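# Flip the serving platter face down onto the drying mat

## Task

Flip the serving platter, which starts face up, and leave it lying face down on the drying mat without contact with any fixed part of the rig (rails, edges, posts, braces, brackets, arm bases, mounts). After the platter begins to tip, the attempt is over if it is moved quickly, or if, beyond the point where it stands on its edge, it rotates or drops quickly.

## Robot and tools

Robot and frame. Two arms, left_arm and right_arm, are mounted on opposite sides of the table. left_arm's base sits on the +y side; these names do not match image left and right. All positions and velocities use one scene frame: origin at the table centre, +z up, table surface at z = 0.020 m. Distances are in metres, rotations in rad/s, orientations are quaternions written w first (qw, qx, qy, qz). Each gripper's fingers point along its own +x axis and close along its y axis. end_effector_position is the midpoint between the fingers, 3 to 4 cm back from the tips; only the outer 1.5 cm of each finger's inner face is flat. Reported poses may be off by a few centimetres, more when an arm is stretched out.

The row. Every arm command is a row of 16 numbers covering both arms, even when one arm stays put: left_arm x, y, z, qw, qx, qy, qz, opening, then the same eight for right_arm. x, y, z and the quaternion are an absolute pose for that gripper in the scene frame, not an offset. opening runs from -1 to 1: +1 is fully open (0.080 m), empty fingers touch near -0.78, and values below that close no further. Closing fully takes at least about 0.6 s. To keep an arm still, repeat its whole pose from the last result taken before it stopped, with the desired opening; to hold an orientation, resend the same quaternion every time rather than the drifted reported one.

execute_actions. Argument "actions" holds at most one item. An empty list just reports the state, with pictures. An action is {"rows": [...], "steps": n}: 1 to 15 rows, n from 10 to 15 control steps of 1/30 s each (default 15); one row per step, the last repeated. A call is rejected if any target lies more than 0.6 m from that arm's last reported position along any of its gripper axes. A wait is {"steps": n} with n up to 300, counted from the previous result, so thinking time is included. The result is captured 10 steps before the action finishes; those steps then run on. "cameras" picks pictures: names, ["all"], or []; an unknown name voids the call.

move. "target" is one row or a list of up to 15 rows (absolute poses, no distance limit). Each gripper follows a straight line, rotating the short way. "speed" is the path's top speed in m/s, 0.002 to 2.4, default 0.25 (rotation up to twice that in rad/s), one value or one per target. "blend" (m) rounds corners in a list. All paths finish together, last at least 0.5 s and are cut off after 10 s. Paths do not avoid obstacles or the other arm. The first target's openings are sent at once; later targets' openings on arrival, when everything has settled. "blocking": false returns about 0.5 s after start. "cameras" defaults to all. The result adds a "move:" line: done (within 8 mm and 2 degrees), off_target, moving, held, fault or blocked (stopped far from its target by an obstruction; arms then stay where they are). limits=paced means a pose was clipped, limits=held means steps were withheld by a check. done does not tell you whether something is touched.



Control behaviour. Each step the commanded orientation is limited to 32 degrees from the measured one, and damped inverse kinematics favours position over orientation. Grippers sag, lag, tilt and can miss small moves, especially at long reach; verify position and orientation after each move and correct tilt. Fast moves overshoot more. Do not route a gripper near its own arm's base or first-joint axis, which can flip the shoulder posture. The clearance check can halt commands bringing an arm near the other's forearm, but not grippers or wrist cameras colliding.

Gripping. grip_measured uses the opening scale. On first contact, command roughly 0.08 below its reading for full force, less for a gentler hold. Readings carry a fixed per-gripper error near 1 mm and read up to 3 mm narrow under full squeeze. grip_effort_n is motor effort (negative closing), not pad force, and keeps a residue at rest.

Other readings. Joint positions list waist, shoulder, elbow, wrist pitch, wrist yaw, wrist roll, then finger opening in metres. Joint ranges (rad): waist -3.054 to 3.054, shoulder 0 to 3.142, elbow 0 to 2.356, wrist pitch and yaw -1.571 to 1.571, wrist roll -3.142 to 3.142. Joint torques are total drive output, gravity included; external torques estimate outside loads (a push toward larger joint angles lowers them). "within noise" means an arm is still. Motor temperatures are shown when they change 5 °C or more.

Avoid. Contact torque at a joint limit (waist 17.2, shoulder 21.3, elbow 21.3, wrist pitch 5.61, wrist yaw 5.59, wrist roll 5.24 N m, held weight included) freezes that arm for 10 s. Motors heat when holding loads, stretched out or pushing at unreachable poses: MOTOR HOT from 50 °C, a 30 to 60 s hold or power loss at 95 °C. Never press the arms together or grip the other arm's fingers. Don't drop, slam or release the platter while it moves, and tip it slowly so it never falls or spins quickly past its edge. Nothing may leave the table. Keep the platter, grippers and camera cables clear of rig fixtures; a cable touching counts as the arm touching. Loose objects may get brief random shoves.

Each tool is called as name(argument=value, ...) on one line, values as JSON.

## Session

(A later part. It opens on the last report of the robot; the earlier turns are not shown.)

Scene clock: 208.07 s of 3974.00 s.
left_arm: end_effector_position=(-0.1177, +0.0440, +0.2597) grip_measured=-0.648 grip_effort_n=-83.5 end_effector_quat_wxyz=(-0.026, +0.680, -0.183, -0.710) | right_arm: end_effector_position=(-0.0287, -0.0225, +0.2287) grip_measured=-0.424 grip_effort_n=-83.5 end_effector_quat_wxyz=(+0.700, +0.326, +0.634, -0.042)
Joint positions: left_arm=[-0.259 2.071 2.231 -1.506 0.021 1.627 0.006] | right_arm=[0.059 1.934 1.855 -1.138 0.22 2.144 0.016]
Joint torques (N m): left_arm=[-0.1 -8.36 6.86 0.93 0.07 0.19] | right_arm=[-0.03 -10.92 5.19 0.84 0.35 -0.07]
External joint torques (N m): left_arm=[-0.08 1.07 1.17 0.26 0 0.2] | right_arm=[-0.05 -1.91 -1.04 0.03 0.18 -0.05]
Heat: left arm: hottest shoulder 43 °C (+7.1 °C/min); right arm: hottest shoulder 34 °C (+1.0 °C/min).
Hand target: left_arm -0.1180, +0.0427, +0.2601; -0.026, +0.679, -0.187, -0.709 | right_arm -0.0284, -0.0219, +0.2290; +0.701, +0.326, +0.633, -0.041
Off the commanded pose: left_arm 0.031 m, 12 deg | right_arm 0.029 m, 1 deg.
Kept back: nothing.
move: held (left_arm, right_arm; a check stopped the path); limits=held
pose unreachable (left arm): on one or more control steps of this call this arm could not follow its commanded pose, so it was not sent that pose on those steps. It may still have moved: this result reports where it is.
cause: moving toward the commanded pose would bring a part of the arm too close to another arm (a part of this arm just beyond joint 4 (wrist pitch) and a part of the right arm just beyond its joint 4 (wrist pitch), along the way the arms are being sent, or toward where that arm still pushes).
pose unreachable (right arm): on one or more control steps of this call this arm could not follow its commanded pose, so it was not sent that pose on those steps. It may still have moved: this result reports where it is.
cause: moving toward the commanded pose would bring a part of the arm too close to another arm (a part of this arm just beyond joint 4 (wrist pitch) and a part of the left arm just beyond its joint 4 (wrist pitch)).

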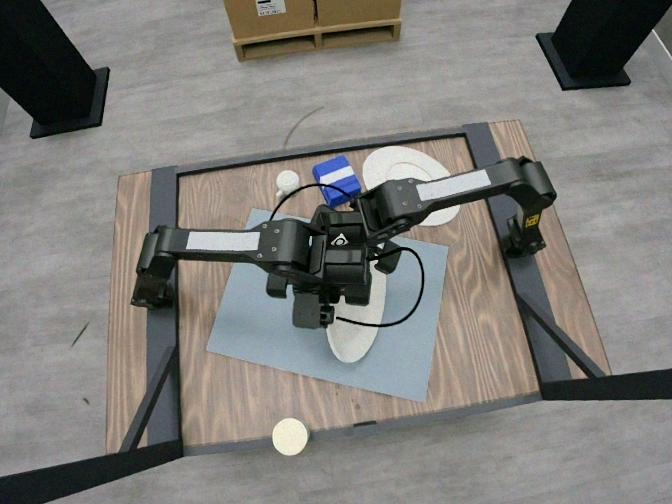

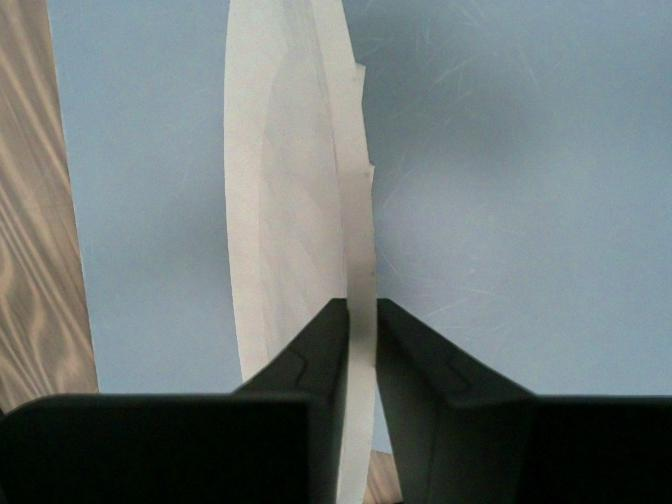

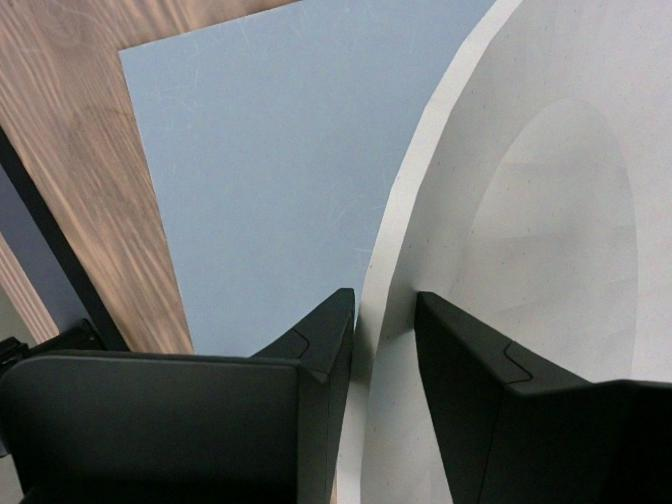

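move(target=[[-0.1177,0.044,0.2597,-0.026,-0.68,0.183,0.71,0.3,-0.0284,-0.0219,0.229,0.701,0.326,0.633,-0.041,-0.95]], speed=0.05)

Scene clock: 209.17 s of 3974.00 s.
left_arm: end_effector_position=(-0.1186, +0.0408, +0.2562) grip_measured=+0.295 grip_effort_n=18.4 end_effector_quat_wxyz=(-0.012, +0.679, -0.183, -0.711) | right_arm: end_effector_position=(-0.0291, -0.0220, +0.2288) grip_measured=-0.424 grip_effort_n=-83.5 end_effector_quat_wxyz=(+0.699, +0.326, +0.635, -0.042)
Joint positions: left_arm=[-0.26 2.056 2.187 -1.457 0.021 1.606 0.048] | right_arm=[0.059 1.934 1.855 -1.136 0.218 2.144 0.016]
Joint torques (N m): left_arm=[-0.08 -9.94 5.8 0.7 -0.11 -0.09] | right_arm=[-0.18 -11.08 5.5 0.62 0.33 -0.1]
External joint torques (N m): left_arm=[-0.1 -0.57 0.01 -0.04 -0.17 -0.08] | right_arm=[-0.19 -2.09 -0.72 -0.22 0.15 -0.07]
Heat: left arm: hottest shoulder 43 °C (+7.1 °C/min); right arm: hottest shoulder 34 °C (+1.0 °C/min).
Hand target: left_arm -0.1178, +0.0431, +0.2599; -0.009, +0.680, -0.185, -0.710 | right_arm -0.0284, -0.0219, +0.2290; +0.701, +0.326, +0.633, -0.041
Off the commanded pose: left_arm 0.005 m, 4 deg | right_arm 0.001 m, 0 deg.
Kept back: nothing.
move: held (left_arm; a check stopped the path); limits=held
pose unreachable (left arm): on one or more control steps of this call this arm could not follow its commanded pose, so it was not sent that pose on those steps. It may still have moved: this result reports where it is.
cause: moving toward the commanded pose would bring a part of the arm too close to another arm (a part of this arm just beyond joint 4 (wrist pitch) and a part of the right arm just beyond its joint 4 (wrist pitch), along the way the arms are being sent, or toward where that arm still pushes).

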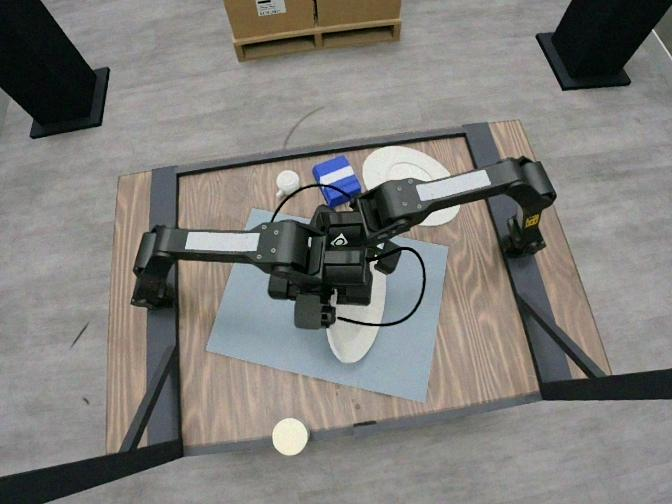

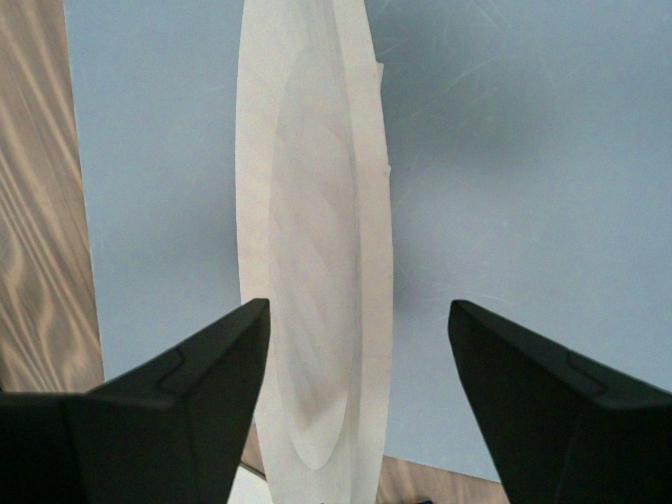

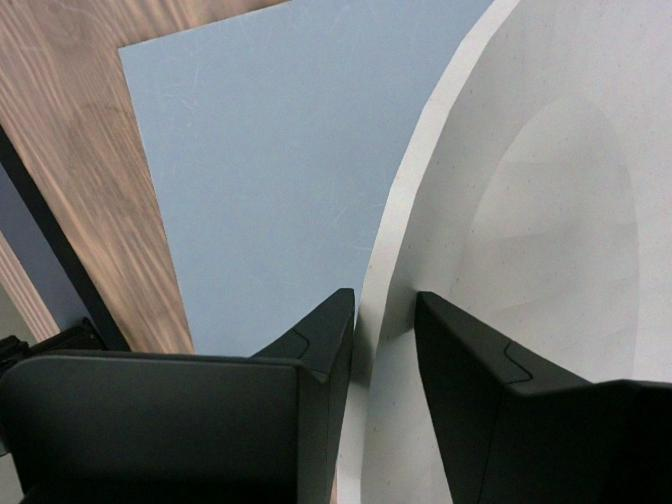

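move(target=[[-0.13,0.045,0.315,-0.0431,-0.6579,0.2591,0.7057,0.3,-0.0284,-0.0219,0.229,0.701,0.326,0.633,-0.041,-0.95],[-0.13,0.2,0.36,-0.1949,-0.5863,0.3954,0.6797,0.3,-0.0284,-0.0219,0.229,0.701,0.326,0.633,-0.041,-0.95]], speed=0.15)

Scene clock: 212.27 s of 3974.00 s.
left_arm: end_effector_position=(-0.1305, +0.1991, +0.3616) grip_measured=+0.296 grip_effort_n=18.4 end_effector_quat_wxyz=(+0.194, +0.585, -0.396, -0.680) | right_arm: end_effector_position=(-0.0292, -0.0220, +0.2288) grip_measured=-0.424 grip_effort_n=-83.5 end_effector_quat_wxyz=(+0.699, +0.326, +0.635, -0.042)
Joint positions: left_arm=[-0.518 1.099 1.375 -0.982 -0.139 1.452 0.048] | right_arm=[0.059 1.934 1.855 -1.136 0.217 2.144 0.016]
Joint torques (N m): left_arm=[-0.25 -3.33 6.34 1.66 -0.22 -0.14] | right_arm=[-0.03 -10.81 5.41 0.59 0.35 -0.13]
External joint torques (N m): left_arm=[-0.25 -0.63 0.1 0.14 -0.19 -0.1] | right_arm=[-0.03 -1.89 -0.76 -0.24 0.18 -0.11]
Heat: left arm: hottest shoulder 43 °C (+7.1 °C/min); right arm: hottest shoulder 34 °C (+1.0 °C/min).
Hand target: left_arm -0.1300, +0.2000, +0.3601; +0.195, +0.586, -0.395, -0.680 | right_arm -0.0284, -0.0219, +0.2290; +0.701, +0.326, +0.633, -0.041
Off the commanded pose: left_arm 0.002 m, 0 deg | right_arm 0.001 m, 0 deg.
Kept back: nothing.
move: done

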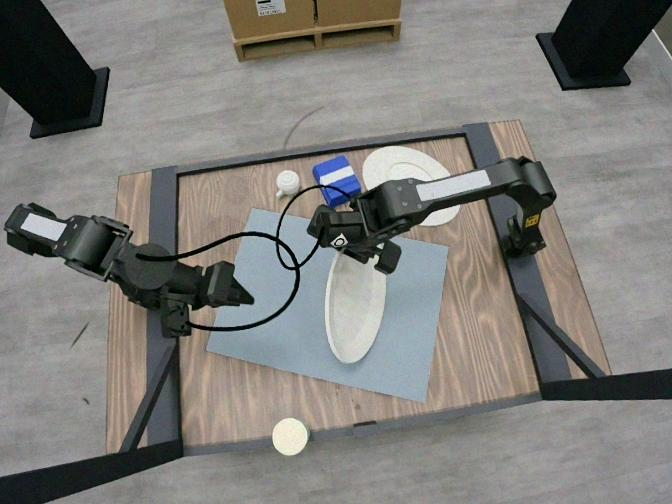

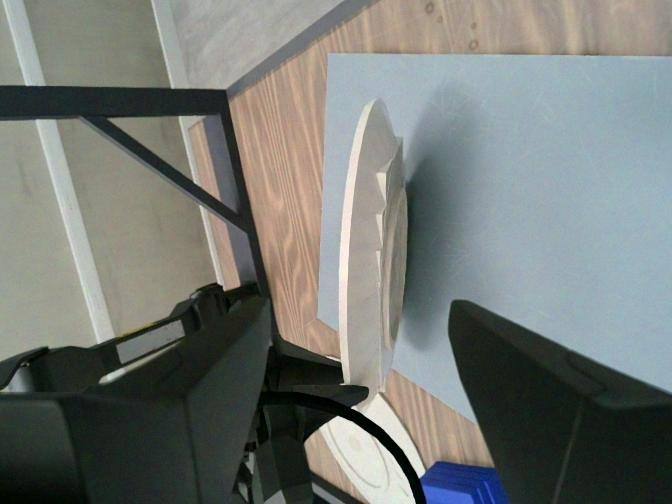

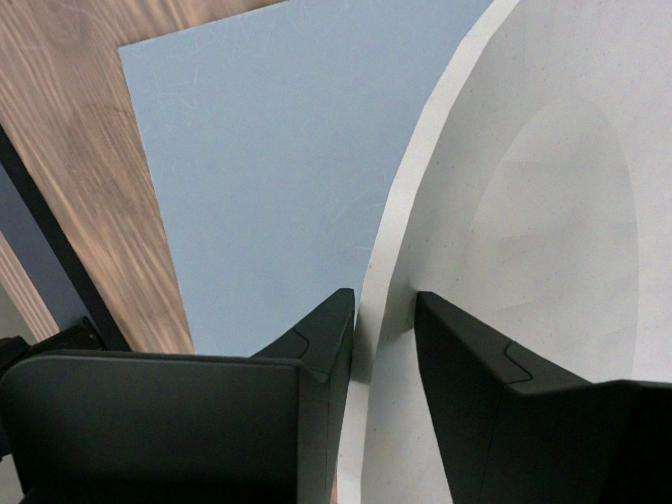

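move(target=[[-0.13,0.2,0.36,-0.1949,-0.5863,0.3954,0.6797,0.3,-0.041,-0.06,0.234,0.701,0.326,0.633,-0.041,-0.95]], speed=0.03)

zoom_image(camera="cam_high", region=[260, 180, 460, 380])

Scene clock: 214.30 s of 3974.00 s.
left_arm: end_effector_position=(-0.1305, +0.1991, +0.3616) grip_measured=+0.296 grip_effort_n=18.4 end_effector_quat_wxyz=(+0.194, +0.585, -0.396, -0.680) | right_arm: end_effector_position=(-0.0414, -0.0547, +0.2440) grip_measured=-0.493 grip_effort_n=-83.5 end_effector_quat_wxyz=(+0.691, +0.338, +0.638, -0.033)
Joint positions: left_arm=[-0.518 1.099 1.375 -0.982 -0.139 1.452 0.048] | right_arm=[0.099 1.786 1.714 -1.118 0.228 2.186 0.013]
Joint torques (N m): left_arm=[-0.26 -3.33 6.32 1.65 -0.22 -0.13] | right_arm=[0.03 -9.42 2.84 0.22 0.5 -0.09]
External joint torques (N m): left_arm=[-0.27 -0.6 0.03 0.11 -0.19 -0.08] | right_arm=[0.01 -1.54 -3.41 -0.66 0.34 -0.07]
Heat: left arm: hottest shoulder 43 °C (+7.1 °C/min); right arm: hottest shoulder 35 °C (+3.0 °C/min).
Hand target: left_arm -0.1300, +0.2000, +0.3601; +0.195, +0.586, -0.395, -0.680 | right_arm -0.0410, -0.0600, +0.2342; +0.701, +0.326, +0.633, -0.041
Off the commanded pose: left_arm 0.002 m, 0 deg | right_arm 0.011 m, 2 deg.
Kept back: nothing.
move: off_target (right_arm)

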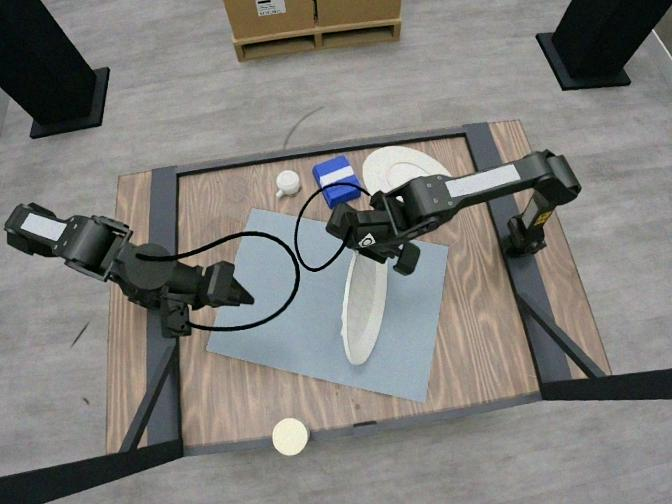

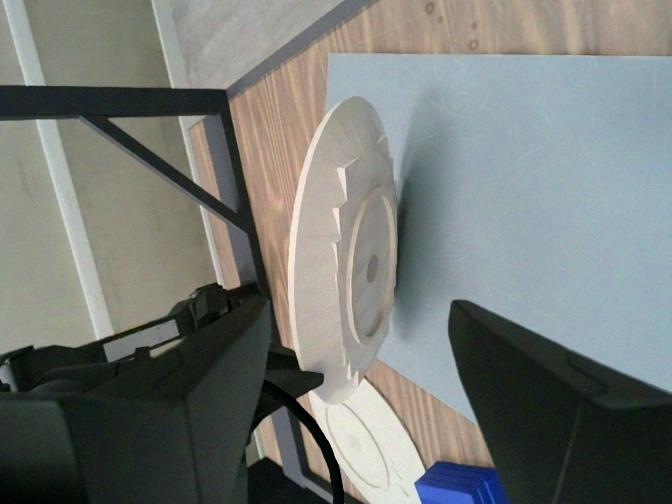

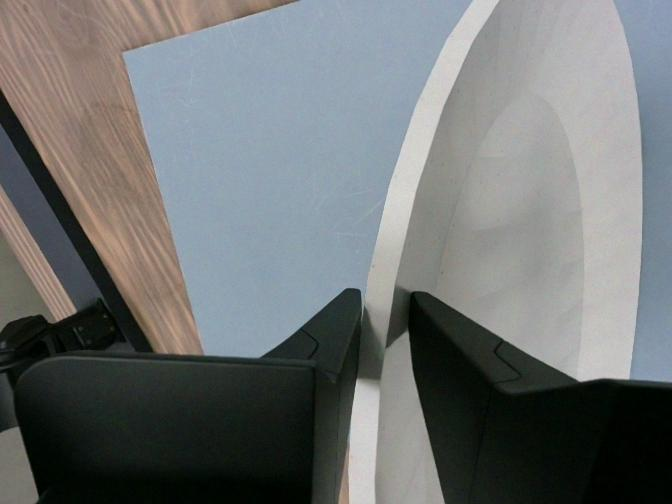

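Scaled by 2.520 from the camera's 672x504 image, which has a finer 960x720 frame.

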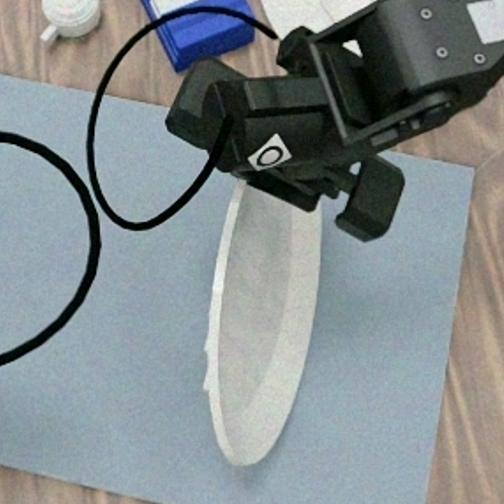

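move(target=[[-0.13,0.2,0.36,-0.1949,-0.5863,0.3954,0.6797,0.3,-0.05,-0.1,0.238,0.701,0.326,0.633,-0.041,-0.95]], speed=0.03)

zoom_image(camera="cam_high", region=[260, 180, 460, 380])

Scene clock: 216.20 s of 3974.00 s.
left_arm: end_effector_position=(-0.1305, +0.1991, +0.3616) grip_measured=+0.296 grip_effort_n=18.4 end_effector_quat_wxyz=(+0.194, +0.585, -0.396, -0.680) | right_arm: end_effector_position=(-0.0511, -0.0943, +0.2531) grip_measured=-0.571 grip_effort_n=-83.5 end_effector_quat_wxyz=(+0.687, +0.343, +0.640, -0.027)
Joint positions: left_arm=[-0.518 1.099 1.375 -0.982 -0.139 1.452 0.048] | right_arm=[0.144 1.631 1.568 -1.119 0.244 2.226 0.009]
Joint torques (N m): left_arm=[-0.25 -3.33 6.32 1.65 -0.22 -0.13] | right_arm=[0.2 -6.67 2.32 -0.07 0.5 0]
External joint torques (N m): left_arm=[-0.25 -0.68 0.08 0.11 -0.19 -0.08] | right_arm=[0.16 0.08 -3.93 -0.94 0.32 0.02]
Heat: left arm: hottest shoulder 42 °C (+6.1 °C/min); right arm: hottest shoulder 35 °C (+3.0 °C/min).
Hand target: left_arm -0.1300, +0.2000, +0.3601; +0.195, +0.586, -0.395, -0.680 | right_arm -0.0500, -0.1002, +0.2384; +0.701, +0.326, +0.633, -0.041
Off the commanded pose: left_arm 0.002 m, 0 deg | right_arm 0.016 m, 3 deg.
Kept back: nothing.
move: off_target (right_arm)

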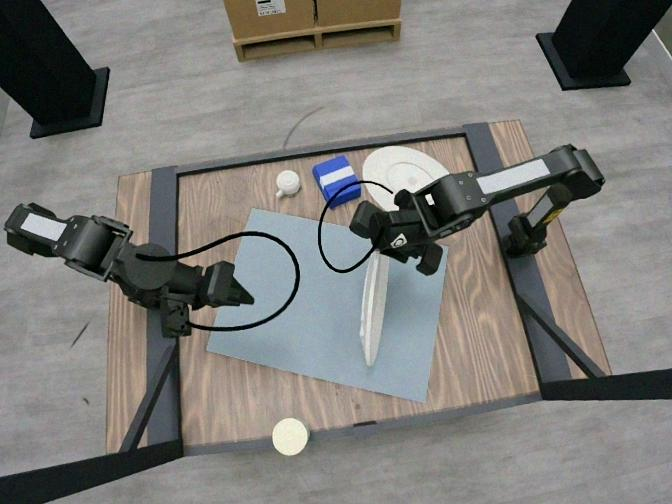

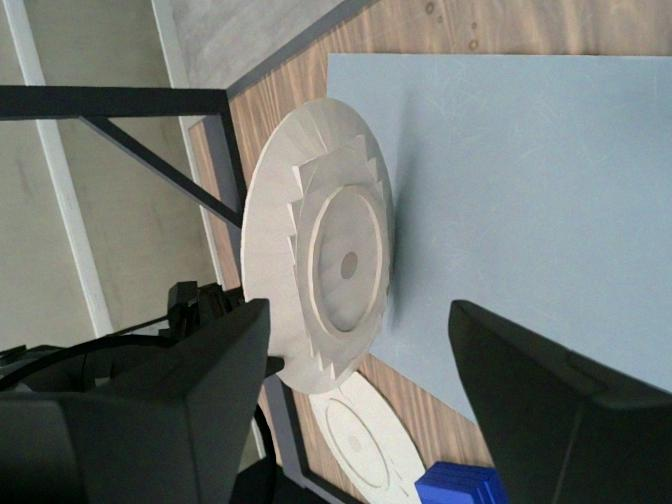

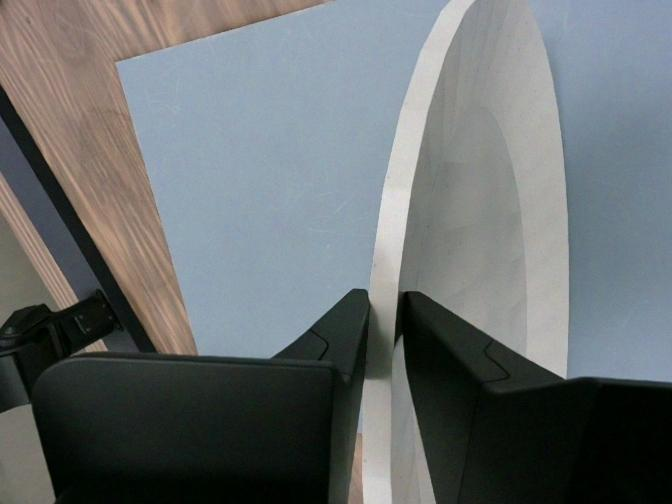

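Scaled by 2.520 from the camera's 672x504 image, which has a finer 960x720 frame.

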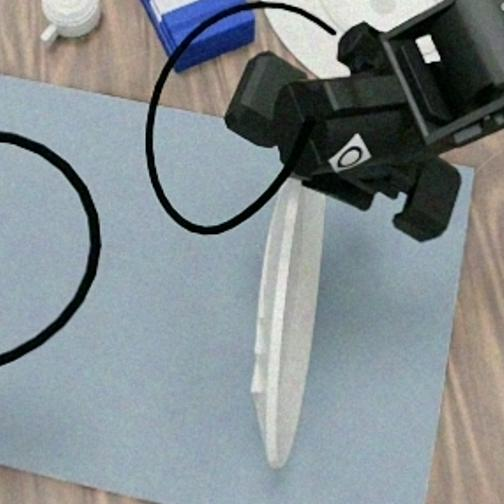

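move(target=[[-0.13,0.2,0.36,-0.1949,-0.5863,0.3954,0.6797,0.3,-0.056,-0.125,0.225,0.7067,0.3747,0.5997,-0.0247,-0.95],[-0.13,0.2,0.36,-0.1949,-0.5863,0.3954,0.6797,0.3,-0.06,-0.14,0.205,0.7062,0.4255,0.5648,0.0369,-0.95]], speed=0.03)

zoom_image(camera="cam_high", region=[260, 180, 460, 380])

Scene clock: 223.00 s of 3974.00 s.
left_arm: end_effector_position=(-0.1305, +0.1991, +0.3616) grip_measured=+0.296 grip_effort_n=18.4 end_effector_quat_wxyz=(+0.194, +0.585, -0.396, -0.680) | right_arm: end_effector_position=(-0.0608, -0.1351, +0.2416) grip_measured=-0.545 grip_effort_n=-83.5 end_effector_quat_wxyz=(+0.674, +0.464, +0.572, +0.060)
Joint positions: left_arm=[-0.518 1.099 1.375 -0.982 -0.139 1.452 0.048] | right_arm=[0.325 1.337 1.124 -0.783 0.551 2.373 0.01]
Joint torques (N m): left_arm=[-0.25 -3.32 6.34 1.65 -0.22 -0.12] | right_arm=[-0.17 0.08 -0.03 0.28 0.05 -0.03]
External joint torques (N m): left_arm=[-0.26 -0.64 0.11 0.12 -0.2 -0.08] | right_arm=[-0.12 4.8 -6.64 -0.82 -0.26 0.01]
Heat: left arm: hottest shoulder 40 °C (+4.0 °C/min); right arm: hottest shoulder 34 °C (+3.0 °C/min).
Hand target: left_arm -0.1300, +0.2000, +0.3601; +0.195, +0.586, -0.395, -0.680 | right_arm -0.0593, -0.1421, +0.2069; +0.706, +0.426, +0.565, +0.037
Off the commanded pose: left_arm 0.002 m, 0 deg | right_arm 0.037 m, 6 deg.
Kept back: nothing.
move: off_target (right_arm)

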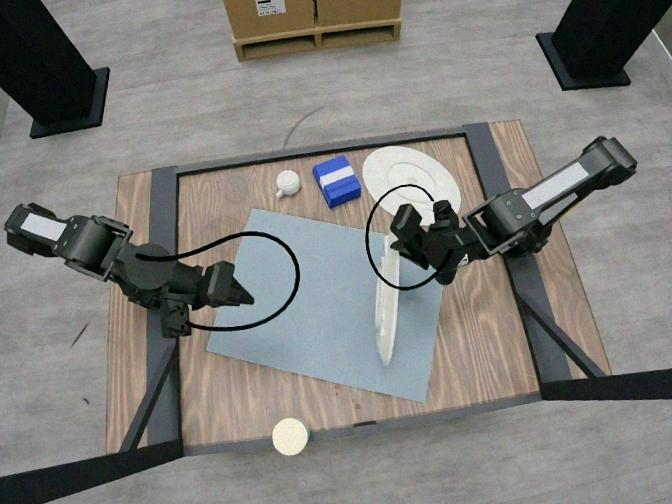

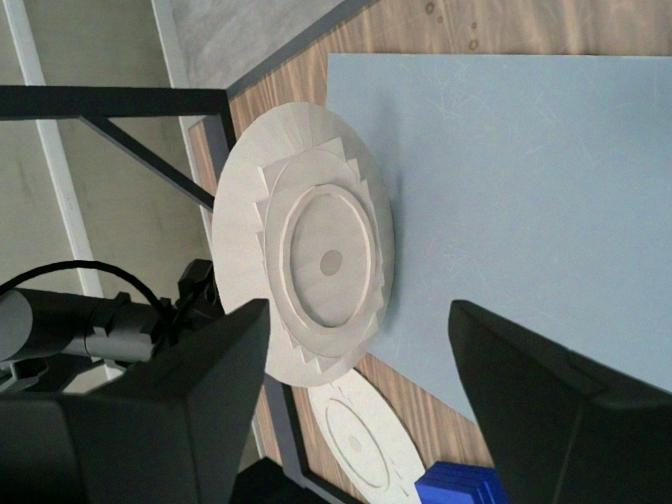

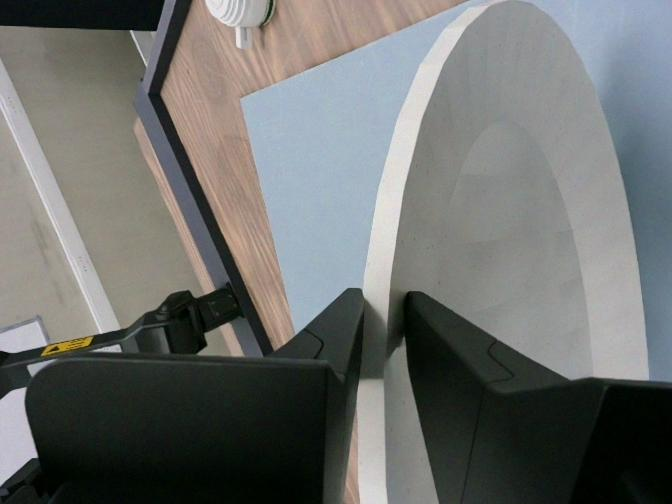

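Scaled by 2.520 from the camera's 672x504 image, which has a finer 960x720 frame.

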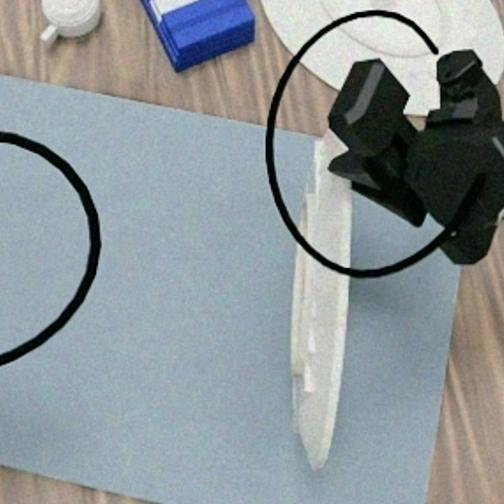

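move(target=[[-0.13,0.2,0.36,-0.1949,-0.5863,0.3954,0.6797,0.3,-0.06,-0.135,0.215,0.7003,0.4731,0.5255,0.0983,-0.95],[-0.13,0.2,0.36,-0.1949,-0.5863,0.3954,0.6797,0.3,-0.06,-0.135,0.19,0.689,0.5172,0.4822,0.159,-0.95]], speed=0.04)

zoom_image(camera="cam_high", region=[260, 180, 460, 380])

Scene clock: 228.27 s of 3974.00 s.
left_arm: end_effector_position=(-0.1304, +0.1990, +0.3616) grip_measured=+0.296 grip_effort_n=18.4 end_effector_quat_wxyz=(+0.194, +0.585, -0.396, -0.680) | right_arm: end_effector_position=(-0.0607, -0.1329, +0.1946) grip_measured=-0.764 grip_effort_n=-83.5 end_effector_quat_wxyz=(+0.683, +0.522, +0.486, +0.158)
Joint positions: left_arm=[-0.518 1.099 1.375 -0.982 -0.139 1.452 0.048] | right_arm=[0.426 1.332 0.773 -0.279 0.834 2.279 0.001]
Joint torques (N m): left_arm=[-0.26 -3.35 6.32 1.65 -0.22 -0.13] | right_arm=[0.06 -5.19 4.05 1.11 0.59 -0.14]
External joint torques (N m): left_arm=[-0.26 -0.65 0.08 0.13 -0.19 -0.09] | right_arm=[0.04 -0.56 -2.38 -0.07 0.2 -0.09]
Heat: left arm: hottest shoulder 39 °C (+2.0 °C/min); right arm: hottest shoulder 33 °C (+2.0 °C/min).
Hand target: left_arm -0.1299, +0.2000, +0.3601; +0.195, +0.586, -0.395, -0.680 | right_arm -0.0600, -0.1350, +0.1900; +0.689, +0.517, +0.482, +0.159
Off the commanded pose: left_arm 0.002 m, 0 deg | right_arm 0.005 m, 1 deg.
Kept back: nothing.
move: done

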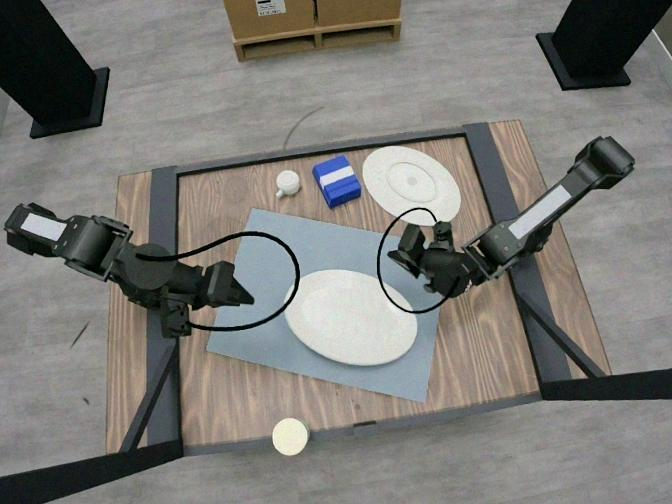

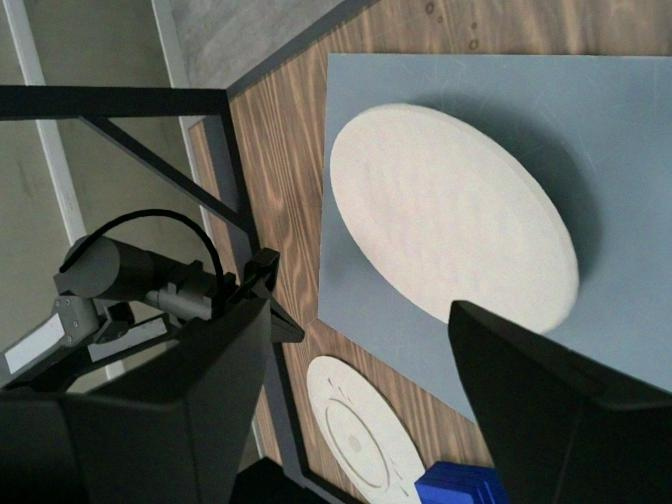

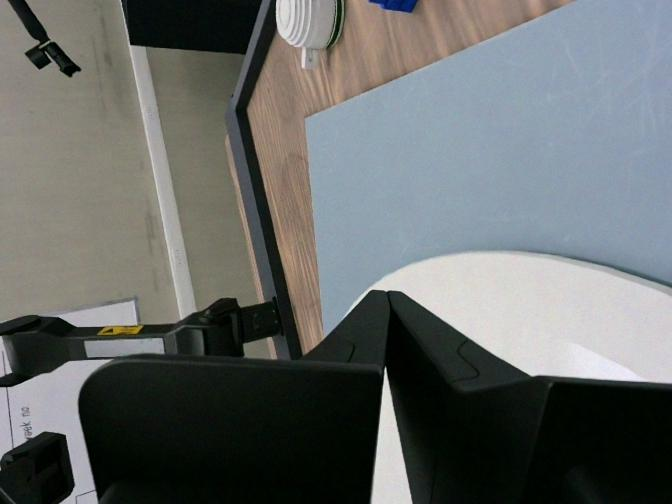

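Scaled by 2.520 from the camera's 672x504 image, which has a finer 960x720 frame.

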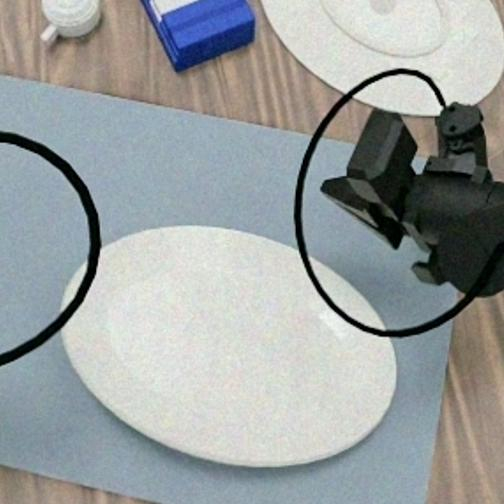

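move(target=[[-0.06,0.2,0.15,-0.1949,-0.5863,0.3954,0.6797,0.25,0.0,-0.22,0.3,0.6409,0.2988,0.6409,0.2988,0.4],[-0.065,0.185,0.08,-0.1949,-0.5863,0.3954,0.6797,0.25,0.03,-0.25,0.34,0.6409,0.2988,0.6409,0.2988,0.4]], speed=0.2)

zoom_image(camera="cam_high", region=[200, 210, 450, 400])

Scene clock: 234.00 s of 3974.00 s.
left_arm: end_effector_position=(-0.0651, +0.1824, +0.0845) grip_measured=+0.254 grip_effort_n=-18.8 end_effector_quat_wxyz=(+0.198, +0.584, -0.400, -0.678) | right_arm: end_effector_position=(+0.0300, -0.2504, +0.3356) grip_measured=+0.396 grip_effort_n=16.0 end_effector_quat_wxyz=(+0.642, +0.298, +0.643, +0.293)
Joint positions: left_arm=[-0.118 1.197 0.243 0.255 0.166 1.711 0.046] | right_arm=[-0.565 0.881 1.207 -1.113 -0.407 1.198 0.053]
Joint torques (N m): left_arm=[-0.26 -2.1 5.56 1.64 -0.04 -0.12] | right_arm=[-0.42 -0.92 6.57 1.05 -0.32 -0.19]
External joint torques (N m): left_arm=[-0.26 0.74 -0.08 0.15 -0.14 -0.08] | right_arm=[-0.43 0.11 0.59 -0.37 -0.17 -0.15]
Heat: left arm: hottest shoulder 38 °C (+1.0 °C/min); right arm: hottest shoulder 33 °C (+2.0 °C/min).
Hand target: left_arm -0.0649, +0.1850, +0.0801; +0.195, +0.586, -0.395, -0.680 | right_arm +0.0300, -0.2500, +0.3399; +0.641, +0.299, +0.641, +0.299
Off the commanded pose: left_arm 0.005 m, 1 deg | right_arm 0.004 m, 1 deg.
Kept back: nothing.
move: done

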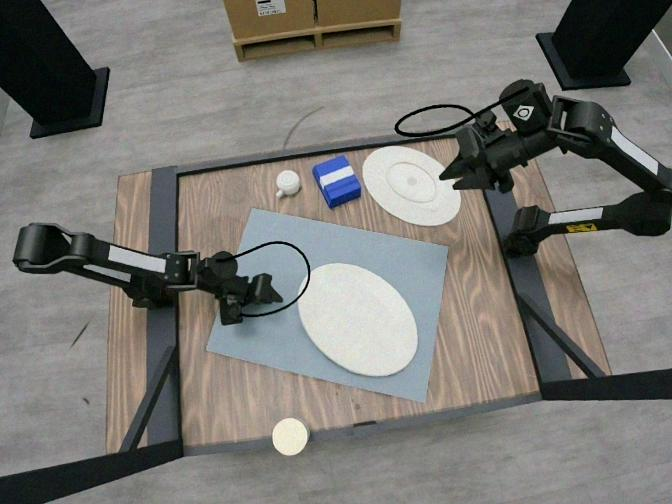

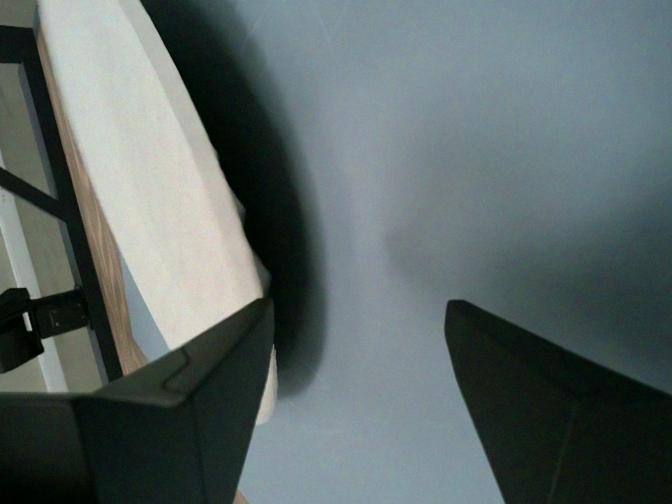

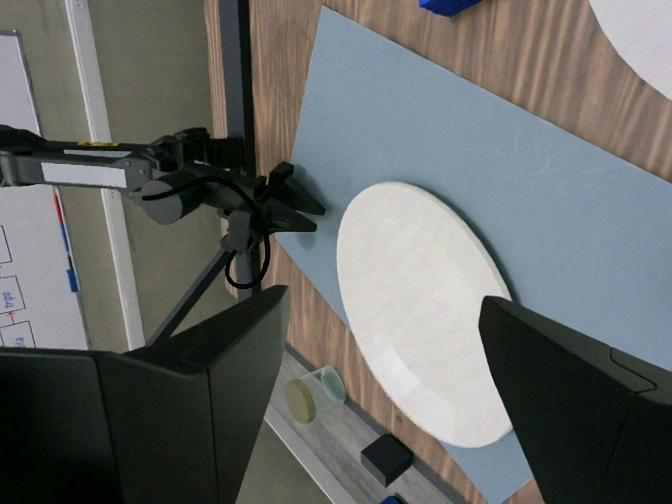

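Scaled by 2.016 from the camera's 672x504 image, which has a finer 960x720 frame.

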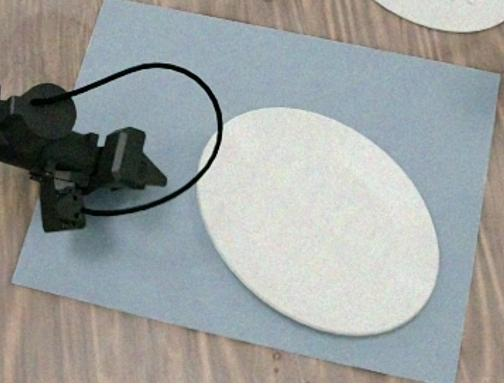

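move(target=[[-0.065,0.118,0.079,-0.1949,-0.5863,0.3954,0.6797,0.25,0.03,-0.25,0.34,0.6409,0.2988,0.6409,0.2988,0.4],[-0.065,0.118,0.079,-0.1949,-0.5863,0.3954,0.6797,-0.95,0.03,-0.25,0.34,0.6409,0.2988,0.6409,0.2988,0.4]], speed=0.1)

zoom_image(camera="cam_high", region=[200, 210, 450, 400])

Scene clock: 236.47 s of 3974.00 s.
left_arm: end_effector_position=(-0.0678, +0.1205, +0.0778) grip_measured=-0.548 grip_effort_n=-83.5 end_effector_quat_wxyz=(+0.188, +0.584, -0.400, -0.681) | right_arm: end_effector_position=(+0.0300, -0.2504, +0.3358) grip_measured=+0.396 grip_effort_n=16.0 end_effector_quat_wxyz=(+0.642, +0.298, +0.643, +0.294)
Joint positions: left_arm=[-0.096 1.532 0.455 0.361 0.192 1.738 0.01] | right_arm=[-0.566 0.881 1.208 -1.114 -0.408 1.198 0.053]
Joint torques (N m): left_arm=[0.38 -4.22 6.78 1.25 -0.17 -0.36] | right_arm=[-0.37 -1.06 6.5 1.07 -0.31 -0.19]
External joint torques (N m): left_arm=[0.35 0.82 1.45 -0.28 -0.28 -0.32] | right_arm=[-0.37 -0.02 0.51 -0.33 -0.15 -0.15]
Heat: left arm: hottest shoulder 38 °C (+1.0 °C/min); right arm: hottest shoulder 33 °C (+3.0 °C/min).
Hand target: left_arm -0.0650, +0.1181, +0.0789; +0.195, +0.586, -0.395, -0.680 | right_arm +0.0300, -0.2500, +0.3400; +0.641, +0.299, +0.641, +0.299
Off the commanded pose: left_arm 0.004 m, 1 deg | right_arm 0.004 m, 1 deg.
Kept back: nothing.
move: done

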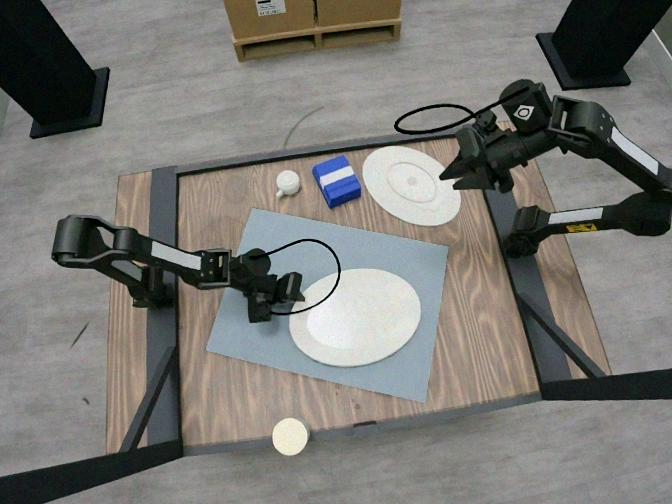

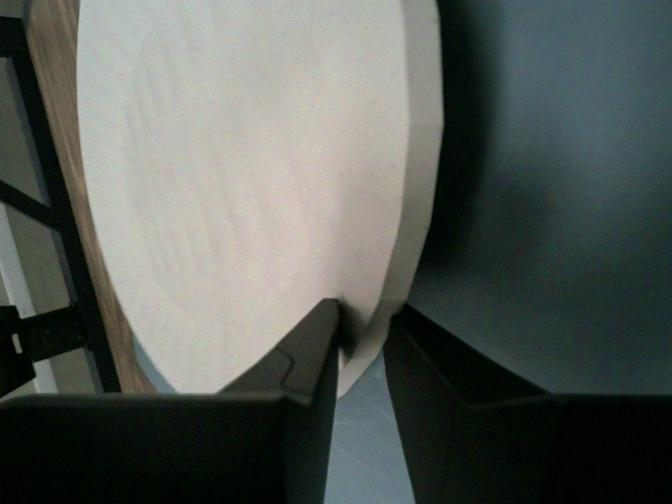

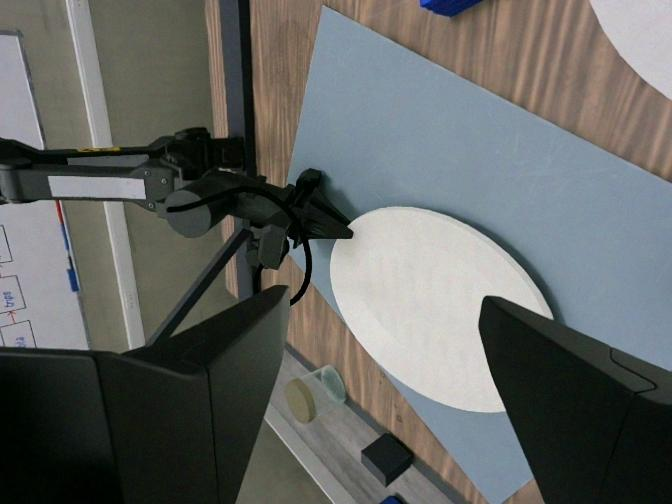

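Scaled by 2.016 from the camera's 672x504 image, which has a finer 960x720 frame.

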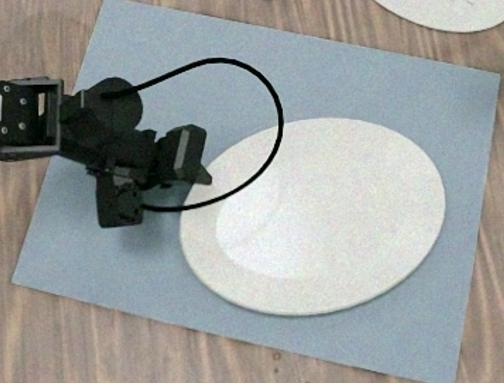

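move(target=[[-0.06,0.16,0.09,-0.1949,-0.5863,0.3954,0.6797,0.3,-0.1,-0.29,0.2,0.6124,0.2418,0.6645,0.3536,0.25],[-0.06,0.22,0.2,-0.1949,-0.5863,0.3954,0.6797,0.3,-0.142,-0.268,0.076,0.6124,0.2418,0.6645,0.3536,0.25]], speed=0.2)

zoom_image(camera="cam_high", region=[250, 210, 500, 400])

Scene clock: 239.87 s of 3974.00 s.
left_arm: end_effector_position=(-0.0599, +0.2207, +0.1947) grip_measured=+0.296 grip_effort_n=18.4 end_effector_quat_wxyz=(+0.190, +0.587, -0.391, -0.683) | right_arm: end_effector_position=(-0.1450, -0.2667, +0.0807) grip_measured=+0.254 grip_effort_n=-18.8 end_effector_quat_wxyz=(+0.607, +0.246, +0.667, +0.355) end_effector_velocity=(-0.001, +0.001, -0.002) end_effector_angular_velocity=(-0.001, +0.000, +0.002)
Joint positions: left_arm=[-0.107 0.755 0.572 -0.543 0.174 1.718 0.048] | right_arm=[0.853 0.914 0.151 -0.053 0.509 2.064 0.046]
Joint velocities: left_arm=[within noise] | right_arm=[-0.007 0.017 -0.002 0.022 -0.007 -0.007 0]
Joint torques (N m): left_arm=[-0.23 -2.07 9.22 1.32 -0.03 -0.11] | right_arm=[-0.46 -1.34 4.05 1.32 0.29 -0.18]
External joint torques (N m): left_arm=[-0.24 -0.81 2.29 -0.16 -0.14 -0.07] | right_arm=[-0.46 -0.02 -2 0.03 0.03 -0.14]
Heat: left arm: hottest shoulder 38 °C (+1.0 °C/min); right arm: hottest shoulder 32 °C (+2.0 °C/min).
Hand target: left_arm -0.0599, +0.2200, +0.2000; +0.195, +0.586, -0.395, -0.680 | right_arm -0.1419, -0.2681, +0.0761; +0.613, +0.242, +0.664, +0.354
Off the commanded pose: left_arm 0.005 m, 1 deg | right_arm 0.006 m, 1 deg.
Kept back: nothing.
move: done

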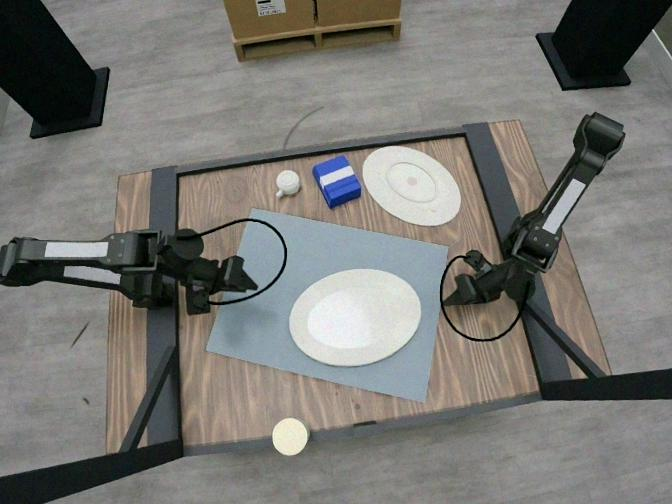

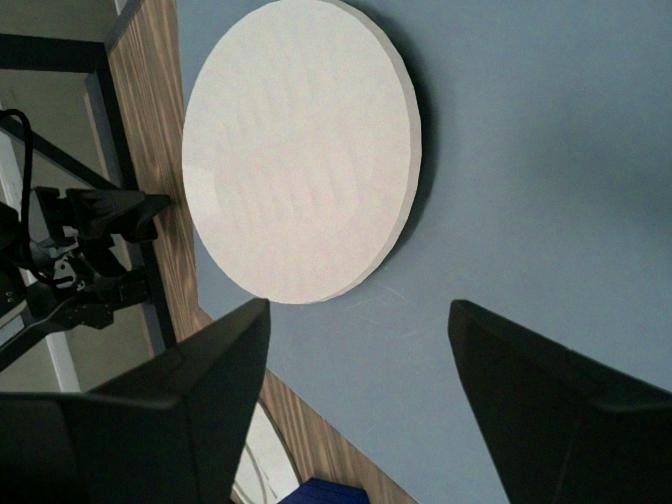

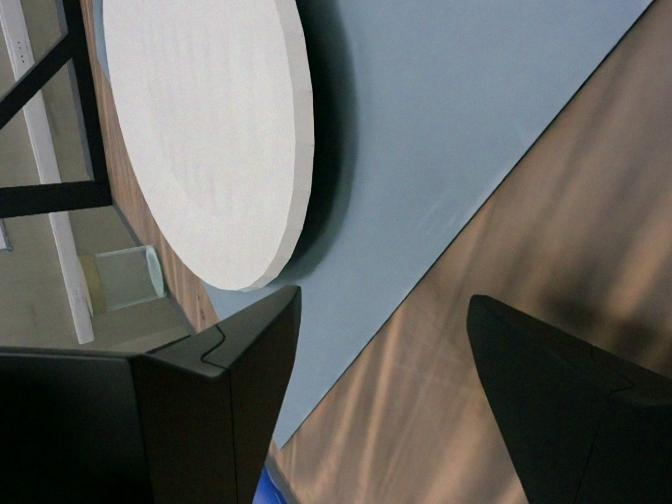

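Scaled by 2.016 from the camera's 672x504 image, which has a finer 960x720 frame.

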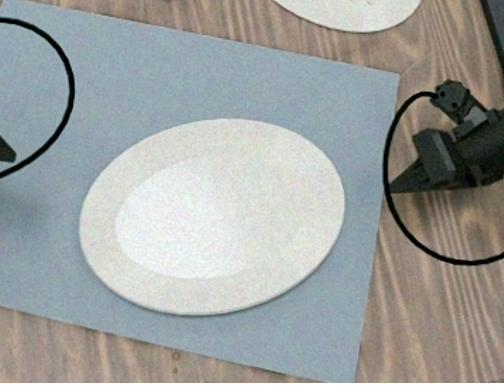

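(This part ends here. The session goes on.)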